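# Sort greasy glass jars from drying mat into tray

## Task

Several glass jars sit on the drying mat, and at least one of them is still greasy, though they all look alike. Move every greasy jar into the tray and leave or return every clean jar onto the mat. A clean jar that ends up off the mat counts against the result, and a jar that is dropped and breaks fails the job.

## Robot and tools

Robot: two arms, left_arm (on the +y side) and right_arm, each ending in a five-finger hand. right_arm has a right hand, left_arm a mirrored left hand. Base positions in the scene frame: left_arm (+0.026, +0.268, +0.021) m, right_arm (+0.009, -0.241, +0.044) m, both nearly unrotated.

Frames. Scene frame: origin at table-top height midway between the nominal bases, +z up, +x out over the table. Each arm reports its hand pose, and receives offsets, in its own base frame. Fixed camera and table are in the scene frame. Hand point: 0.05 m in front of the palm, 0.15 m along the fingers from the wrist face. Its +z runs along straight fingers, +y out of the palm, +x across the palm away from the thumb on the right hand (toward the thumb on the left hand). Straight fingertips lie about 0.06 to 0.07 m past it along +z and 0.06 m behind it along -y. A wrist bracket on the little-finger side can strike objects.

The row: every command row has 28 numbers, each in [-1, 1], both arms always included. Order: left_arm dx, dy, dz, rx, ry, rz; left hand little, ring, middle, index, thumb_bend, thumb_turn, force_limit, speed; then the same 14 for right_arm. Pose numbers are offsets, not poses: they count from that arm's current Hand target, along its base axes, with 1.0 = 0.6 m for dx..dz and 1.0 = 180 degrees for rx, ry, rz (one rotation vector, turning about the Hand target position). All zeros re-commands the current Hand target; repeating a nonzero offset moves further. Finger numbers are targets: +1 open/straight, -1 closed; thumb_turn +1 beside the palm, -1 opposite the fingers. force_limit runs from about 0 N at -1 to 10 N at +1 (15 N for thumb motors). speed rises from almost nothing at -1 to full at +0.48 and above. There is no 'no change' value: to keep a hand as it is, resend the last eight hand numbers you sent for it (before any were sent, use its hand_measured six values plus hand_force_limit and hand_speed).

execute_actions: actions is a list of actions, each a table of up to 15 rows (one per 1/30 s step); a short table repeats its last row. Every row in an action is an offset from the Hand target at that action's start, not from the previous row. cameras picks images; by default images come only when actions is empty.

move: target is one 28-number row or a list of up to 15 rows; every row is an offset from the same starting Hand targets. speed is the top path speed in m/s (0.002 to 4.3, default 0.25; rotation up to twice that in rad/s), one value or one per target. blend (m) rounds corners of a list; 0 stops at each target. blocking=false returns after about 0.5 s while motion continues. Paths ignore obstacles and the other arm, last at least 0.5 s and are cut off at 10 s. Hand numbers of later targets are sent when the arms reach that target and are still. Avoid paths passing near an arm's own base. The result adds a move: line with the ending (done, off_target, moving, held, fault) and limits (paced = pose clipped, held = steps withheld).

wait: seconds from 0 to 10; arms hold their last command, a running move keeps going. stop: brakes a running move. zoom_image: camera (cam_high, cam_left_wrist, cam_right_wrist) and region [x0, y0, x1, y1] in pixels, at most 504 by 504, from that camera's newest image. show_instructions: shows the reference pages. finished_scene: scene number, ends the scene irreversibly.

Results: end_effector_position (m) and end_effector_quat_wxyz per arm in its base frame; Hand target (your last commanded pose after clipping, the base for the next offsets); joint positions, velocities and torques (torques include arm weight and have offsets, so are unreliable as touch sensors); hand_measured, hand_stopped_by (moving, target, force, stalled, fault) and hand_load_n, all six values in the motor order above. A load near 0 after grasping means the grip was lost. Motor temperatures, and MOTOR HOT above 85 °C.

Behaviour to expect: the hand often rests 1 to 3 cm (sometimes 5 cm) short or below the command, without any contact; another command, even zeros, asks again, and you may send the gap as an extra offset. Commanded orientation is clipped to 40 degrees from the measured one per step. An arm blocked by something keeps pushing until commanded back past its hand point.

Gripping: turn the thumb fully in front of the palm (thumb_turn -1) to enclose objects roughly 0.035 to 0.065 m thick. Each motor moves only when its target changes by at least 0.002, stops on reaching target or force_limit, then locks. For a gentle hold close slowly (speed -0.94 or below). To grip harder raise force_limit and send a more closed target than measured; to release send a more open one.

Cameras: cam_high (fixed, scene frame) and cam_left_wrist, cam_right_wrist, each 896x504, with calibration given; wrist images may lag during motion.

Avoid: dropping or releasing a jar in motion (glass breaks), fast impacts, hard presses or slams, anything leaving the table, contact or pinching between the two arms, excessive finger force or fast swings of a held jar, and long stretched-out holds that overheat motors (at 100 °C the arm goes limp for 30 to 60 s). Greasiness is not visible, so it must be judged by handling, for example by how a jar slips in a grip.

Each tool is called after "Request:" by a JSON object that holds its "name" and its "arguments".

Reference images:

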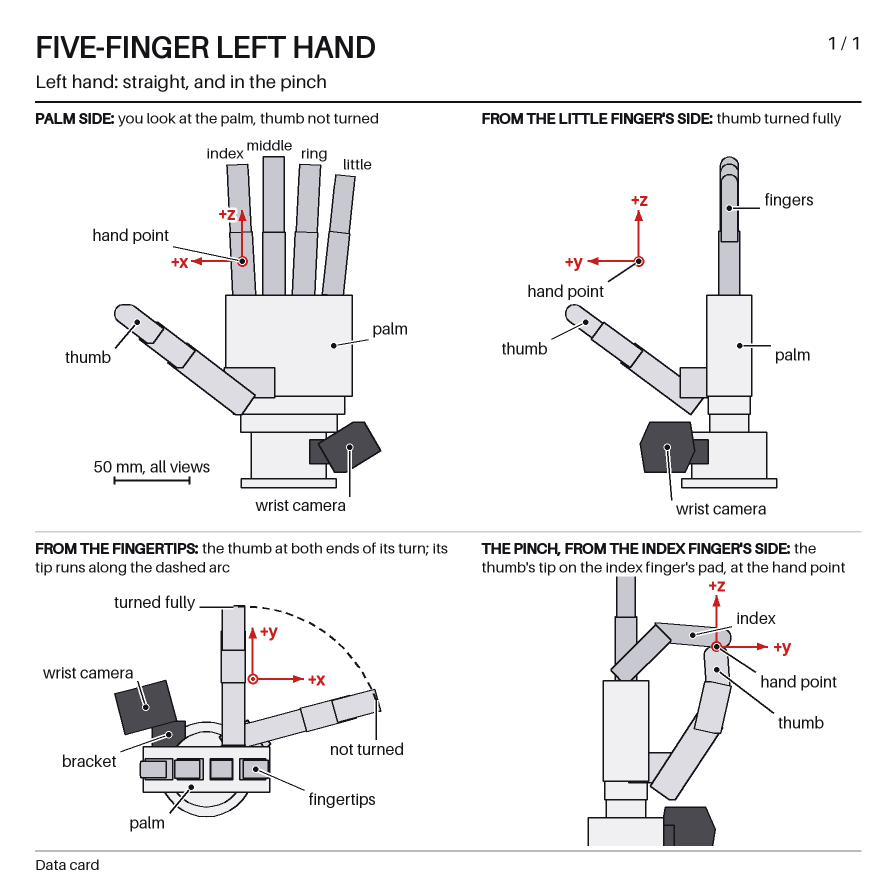

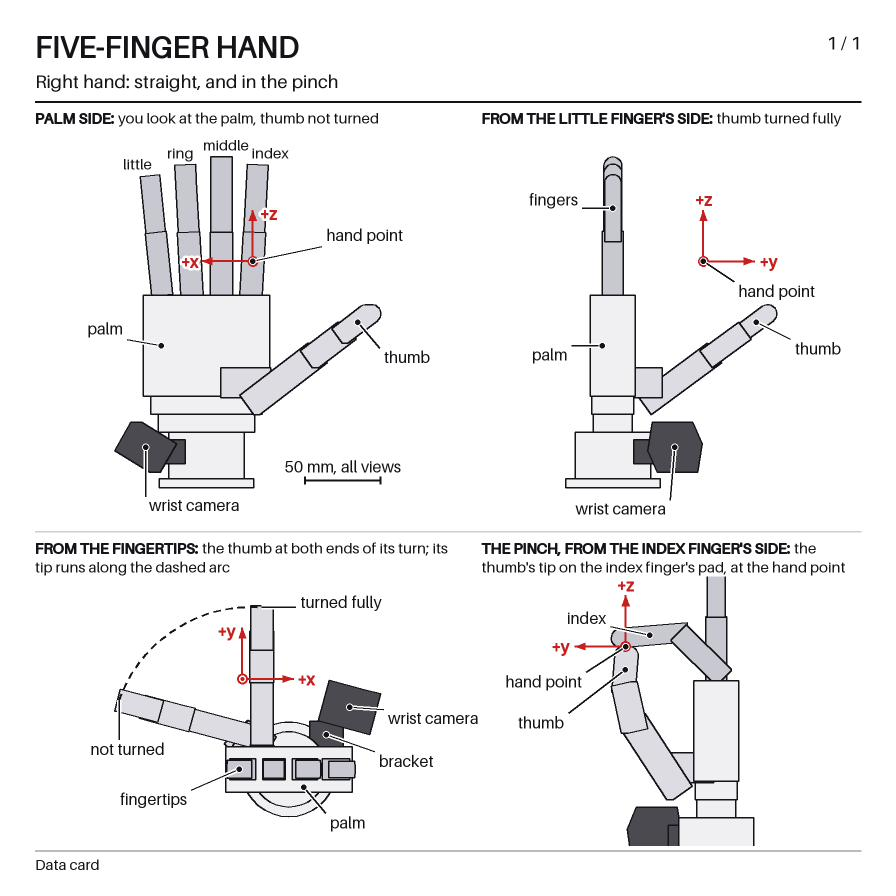

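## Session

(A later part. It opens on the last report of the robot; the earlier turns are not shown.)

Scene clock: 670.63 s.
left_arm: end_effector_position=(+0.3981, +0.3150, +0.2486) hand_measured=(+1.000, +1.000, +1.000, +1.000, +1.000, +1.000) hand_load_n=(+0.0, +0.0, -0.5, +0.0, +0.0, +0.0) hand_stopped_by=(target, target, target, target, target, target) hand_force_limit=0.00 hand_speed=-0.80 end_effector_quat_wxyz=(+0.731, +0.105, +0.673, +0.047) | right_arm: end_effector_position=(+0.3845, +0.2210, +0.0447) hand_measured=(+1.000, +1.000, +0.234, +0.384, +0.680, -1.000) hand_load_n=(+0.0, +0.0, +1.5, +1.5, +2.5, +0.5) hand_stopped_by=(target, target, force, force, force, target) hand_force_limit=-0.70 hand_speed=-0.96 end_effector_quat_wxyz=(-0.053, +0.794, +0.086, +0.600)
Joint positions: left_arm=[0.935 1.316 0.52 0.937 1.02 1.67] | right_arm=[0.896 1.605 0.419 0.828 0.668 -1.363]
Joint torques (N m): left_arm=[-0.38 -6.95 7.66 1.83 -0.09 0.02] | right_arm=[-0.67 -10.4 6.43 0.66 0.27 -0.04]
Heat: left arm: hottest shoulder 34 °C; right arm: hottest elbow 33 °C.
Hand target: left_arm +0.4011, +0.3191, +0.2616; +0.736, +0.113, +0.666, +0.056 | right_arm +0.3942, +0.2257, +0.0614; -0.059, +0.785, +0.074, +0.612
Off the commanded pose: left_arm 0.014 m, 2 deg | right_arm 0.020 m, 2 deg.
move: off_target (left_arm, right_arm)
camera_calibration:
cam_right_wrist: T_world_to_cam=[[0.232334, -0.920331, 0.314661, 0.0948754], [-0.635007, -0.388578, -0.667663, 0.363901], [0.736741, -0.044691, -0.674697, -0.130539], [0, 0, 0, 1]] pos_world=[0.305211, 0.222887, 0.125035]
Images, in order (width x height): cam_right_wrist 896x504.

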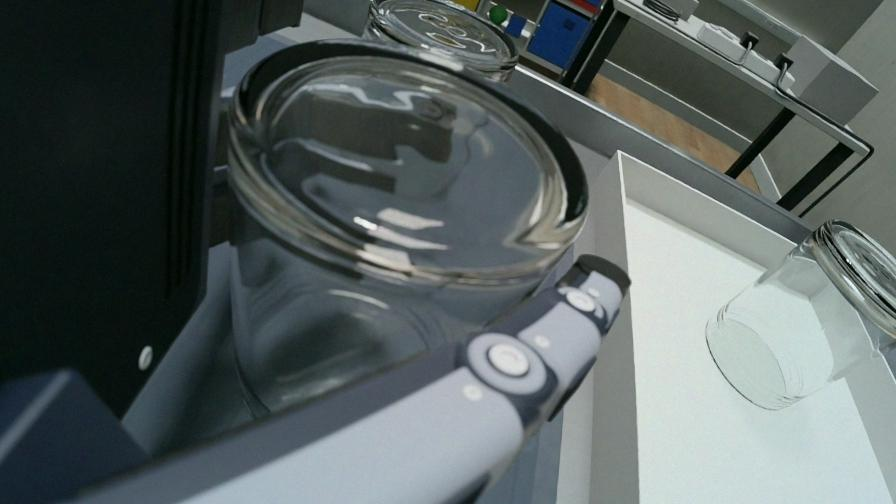

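Request:
{"name": "move", "arguments": {"target": [[0,0,0,0,0,0,1,1,1,1,1,1,0,-0.8,0,0,-0.074,0,0,0,1,1,-1,-1,-1,-1,-0.7,-0.96],[0,0,0,0,0,0,1,1,1,1,1,1,0,-0.8,0,0,-0.074,0,0,0,1,1,0.5,0.6,0.8,-1,-0.7,-0.7]], "speed": 0.05, "cameras": ["cam_right_wrist"]}}

Scene clock: 675.20 s.
left_arm: end_effector_position=(+0.3981, +0.3150, +0.2486) hand_measured=(+1.000, +1.000, +1.000, +1.000, +1.000, +1.000) hand_load_n=(+0.0, +0.0, +0.0, +0.0, +0.0, +0.0) hand_stopped_by=(target, target, target, target, target, target) hand_force_limit=0.00 hand_speed=-0.80 end_effector_quat_wxyz=(+0.731, +0.105, +0.673, +0.047) | right_arm: end_effector_position=(+0.3866, +0.2217, +0.0145) hand_measured=(+1.000, +1.000, +0.500, +0.600, +0.800, -1.000) hand_load_n=(+0.0, +0.0, +0.0, +0.0, +0.0, +0.0) hand_stopped_by=(target, target, target, target, target, target) hand_force_limit=-0.70 hand_speed=-0.70 end_effector_quat_wxyz=(-0.055, +0.789, +0.081, +0.606)
Joint positions: left_arm=[0.935 1.316 0.52 0.937 1.02 1.67] | right_arm=[0.894 1.755 0.419 0.998 0.673 -1.367]
Joint torques (N m): left_arm=[-0.38 -6.89 7.68 1.83 -0.09 0.02] | right_arm=[-0.5 -7.77 4.89 1.44 0.05 0.01]
Heat: left arm: hottest shoulder 34 °C; right arm: hottest elbow 33 °C.
Hand target: left_arm +0.4011, +0.3191, +0.2616; +0.736, +0.113, +0.666, +0.056 | right_arm +0.3942, +0.2257, +0.0170; -0.059, +0.785, +0.074, +0.612
Off the commanded pose: left_arm 0.014 m, 2 deg | right_arm 0.009 m, 1 deg.
move: off_target (left_arm)
camera_calibration:
cam_right_wrist: T_world_to_cam=[[0.223501, -0.924698, 0.308189, 0.109028], [-0.627275, -0.378465, -0.680654, 0.340366], [0.746039, -0.0411921, -0.664627, -0.156924], [0, 0, 0, 1]] pos_world=[0.306206, 0.223171, 0.0937747]
Images, in order (width x height): cam_right_wrist 896x504.

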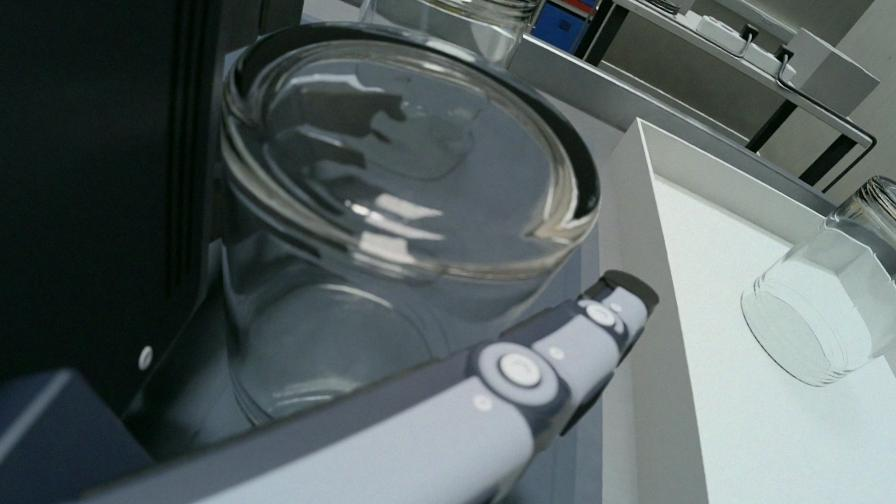

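Request:
{"name": "move", "arguments": {"target": [[0,0,0,0,0,0,1,1,1,1,1,1,0,-0.8,0,0,0.008,0,0,0,1,1,1,1,1,-1,-0.7,-0.5],[0,0,0,0,0,0,1,1,1,1,1,1,0,-0.8,-0.14,-0.026,0.03,0,0,0,1,1,1,1,1,-1,-0.7,-0.5],[0,0,0,0,0,0,1,1,1,1,1,1,0,-0.8,-0.14,-0.026,0.25,0,0,0,1,1,1,1,1,-1,-0.7,-0.5]], "speed": [0.03,0.07,0.15], "blend": [0,0.01,0], "cameras": ["cam_high","cam_right_wrist"]}}

Request:
{"name": "zoom_image", "arguments": {"camera": "cam_high", "region": [290, 130, 650, 390]}}

Scene clock: 681.00 s.
left_arm: end_effector_position=(+0.3981, +0.3150, +0.2486) hand_measured=(+1.000, +1.000, +1.000, +1.000, +1.000, +1.000) hand_load_n=(+0.0, +0.0, +0.0, +0.0, +0.0, +0.0) hand_stopped_by=(target, target, target, target, target, target) hand_force_limit=0.00 hand_speed=-0.80 end_effector_quat_wxyz=(+0.731, +0.105, +0.673, +0.047) | right_arm: end_effector_position=(+0.3058, +0.1958, +0.1493) hand_measured=(+1.000, +1.000, +1.000, +1.000, +1.000, -1.000) hand_load_n=(+0.0, +0.0, +0.0, +0.0, +0.0, +0.5) hand_stopped_by=(target, target, target, target, target, target) hand_force_limit=-0.70 hand_speed=-0.50 end_effector_quat_wxyz=(-0.043, +0.791, +0.084, +0.605)
Joint positions: left_arm=[0.935 1.316 0.52 0.937 1.02 1.67] | right_arm=[1.088 1.019 0.373 0.225 0.867 -1.277]
Joint torques (N m): left_arm=[-0.44 -6.95 7.66 1.81 -0.09 0.02] | right_arm=[0.79 -3.6 11.75 0.36 0.29 0.11]
Heat: left arm: hottest elbow 35 °C; right arm: hottest shoulder 32 °C.
Hand target: left_arm +0.4011, +0.3191, +0.2616; +0.736, +0.113, +0.666, +0.056 | right_arm +0.3103, +0.2101, +0.1672; -0.059, +0.785, +0.074, +0.613
Off the commanded pose: left_arm 0.014 m, 2 deg | right_arm 0.023 m, 2 deg.
move: off_target (left_arm, right_arm)
camera_calibration:
cam_right_wrist: T_world_to_cam=[[0.21419, -0.919662, 0.329156, 0.0603576], [-0.63185, -0.387428, -0.671316, 0.373396], [0.744908, -0.0641884, -0.664072, -0.00336913], [0, 0, 0, 1]] pos_world=[0.225512, 0.199956, 0.228562]
Images, in order (width x height): cam_high 896x504, cam_right_wrist 896x504.

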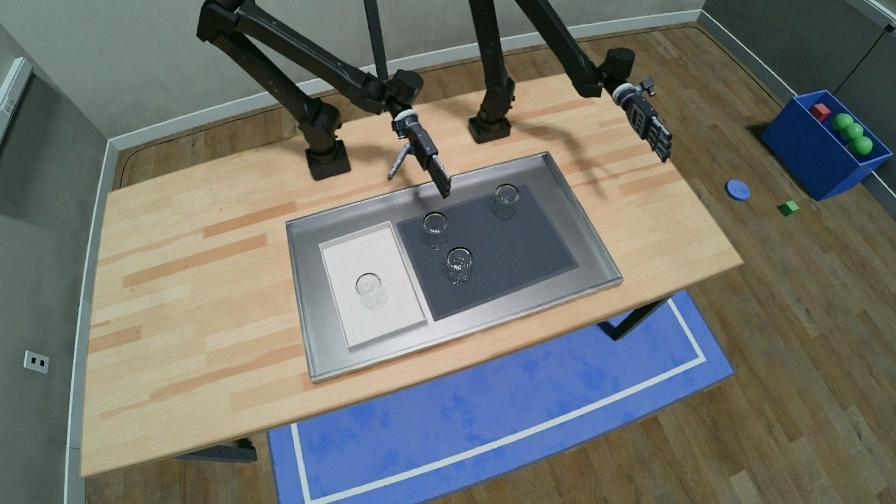

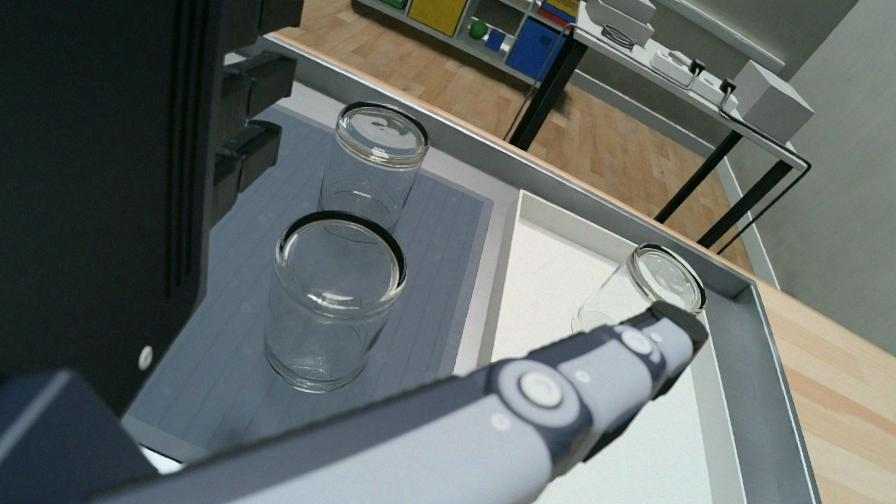

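Scaled by 1.400.

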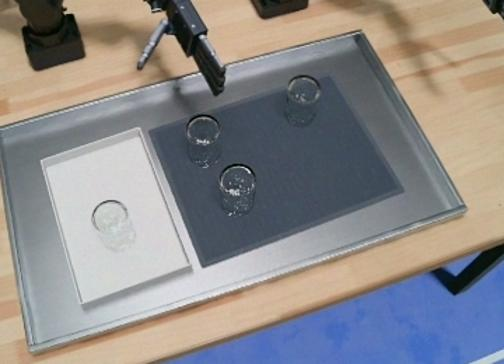

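Request:
{"name": "finished_scene", "arguments": {"scene": 1}}

The scene is finished: the task was done.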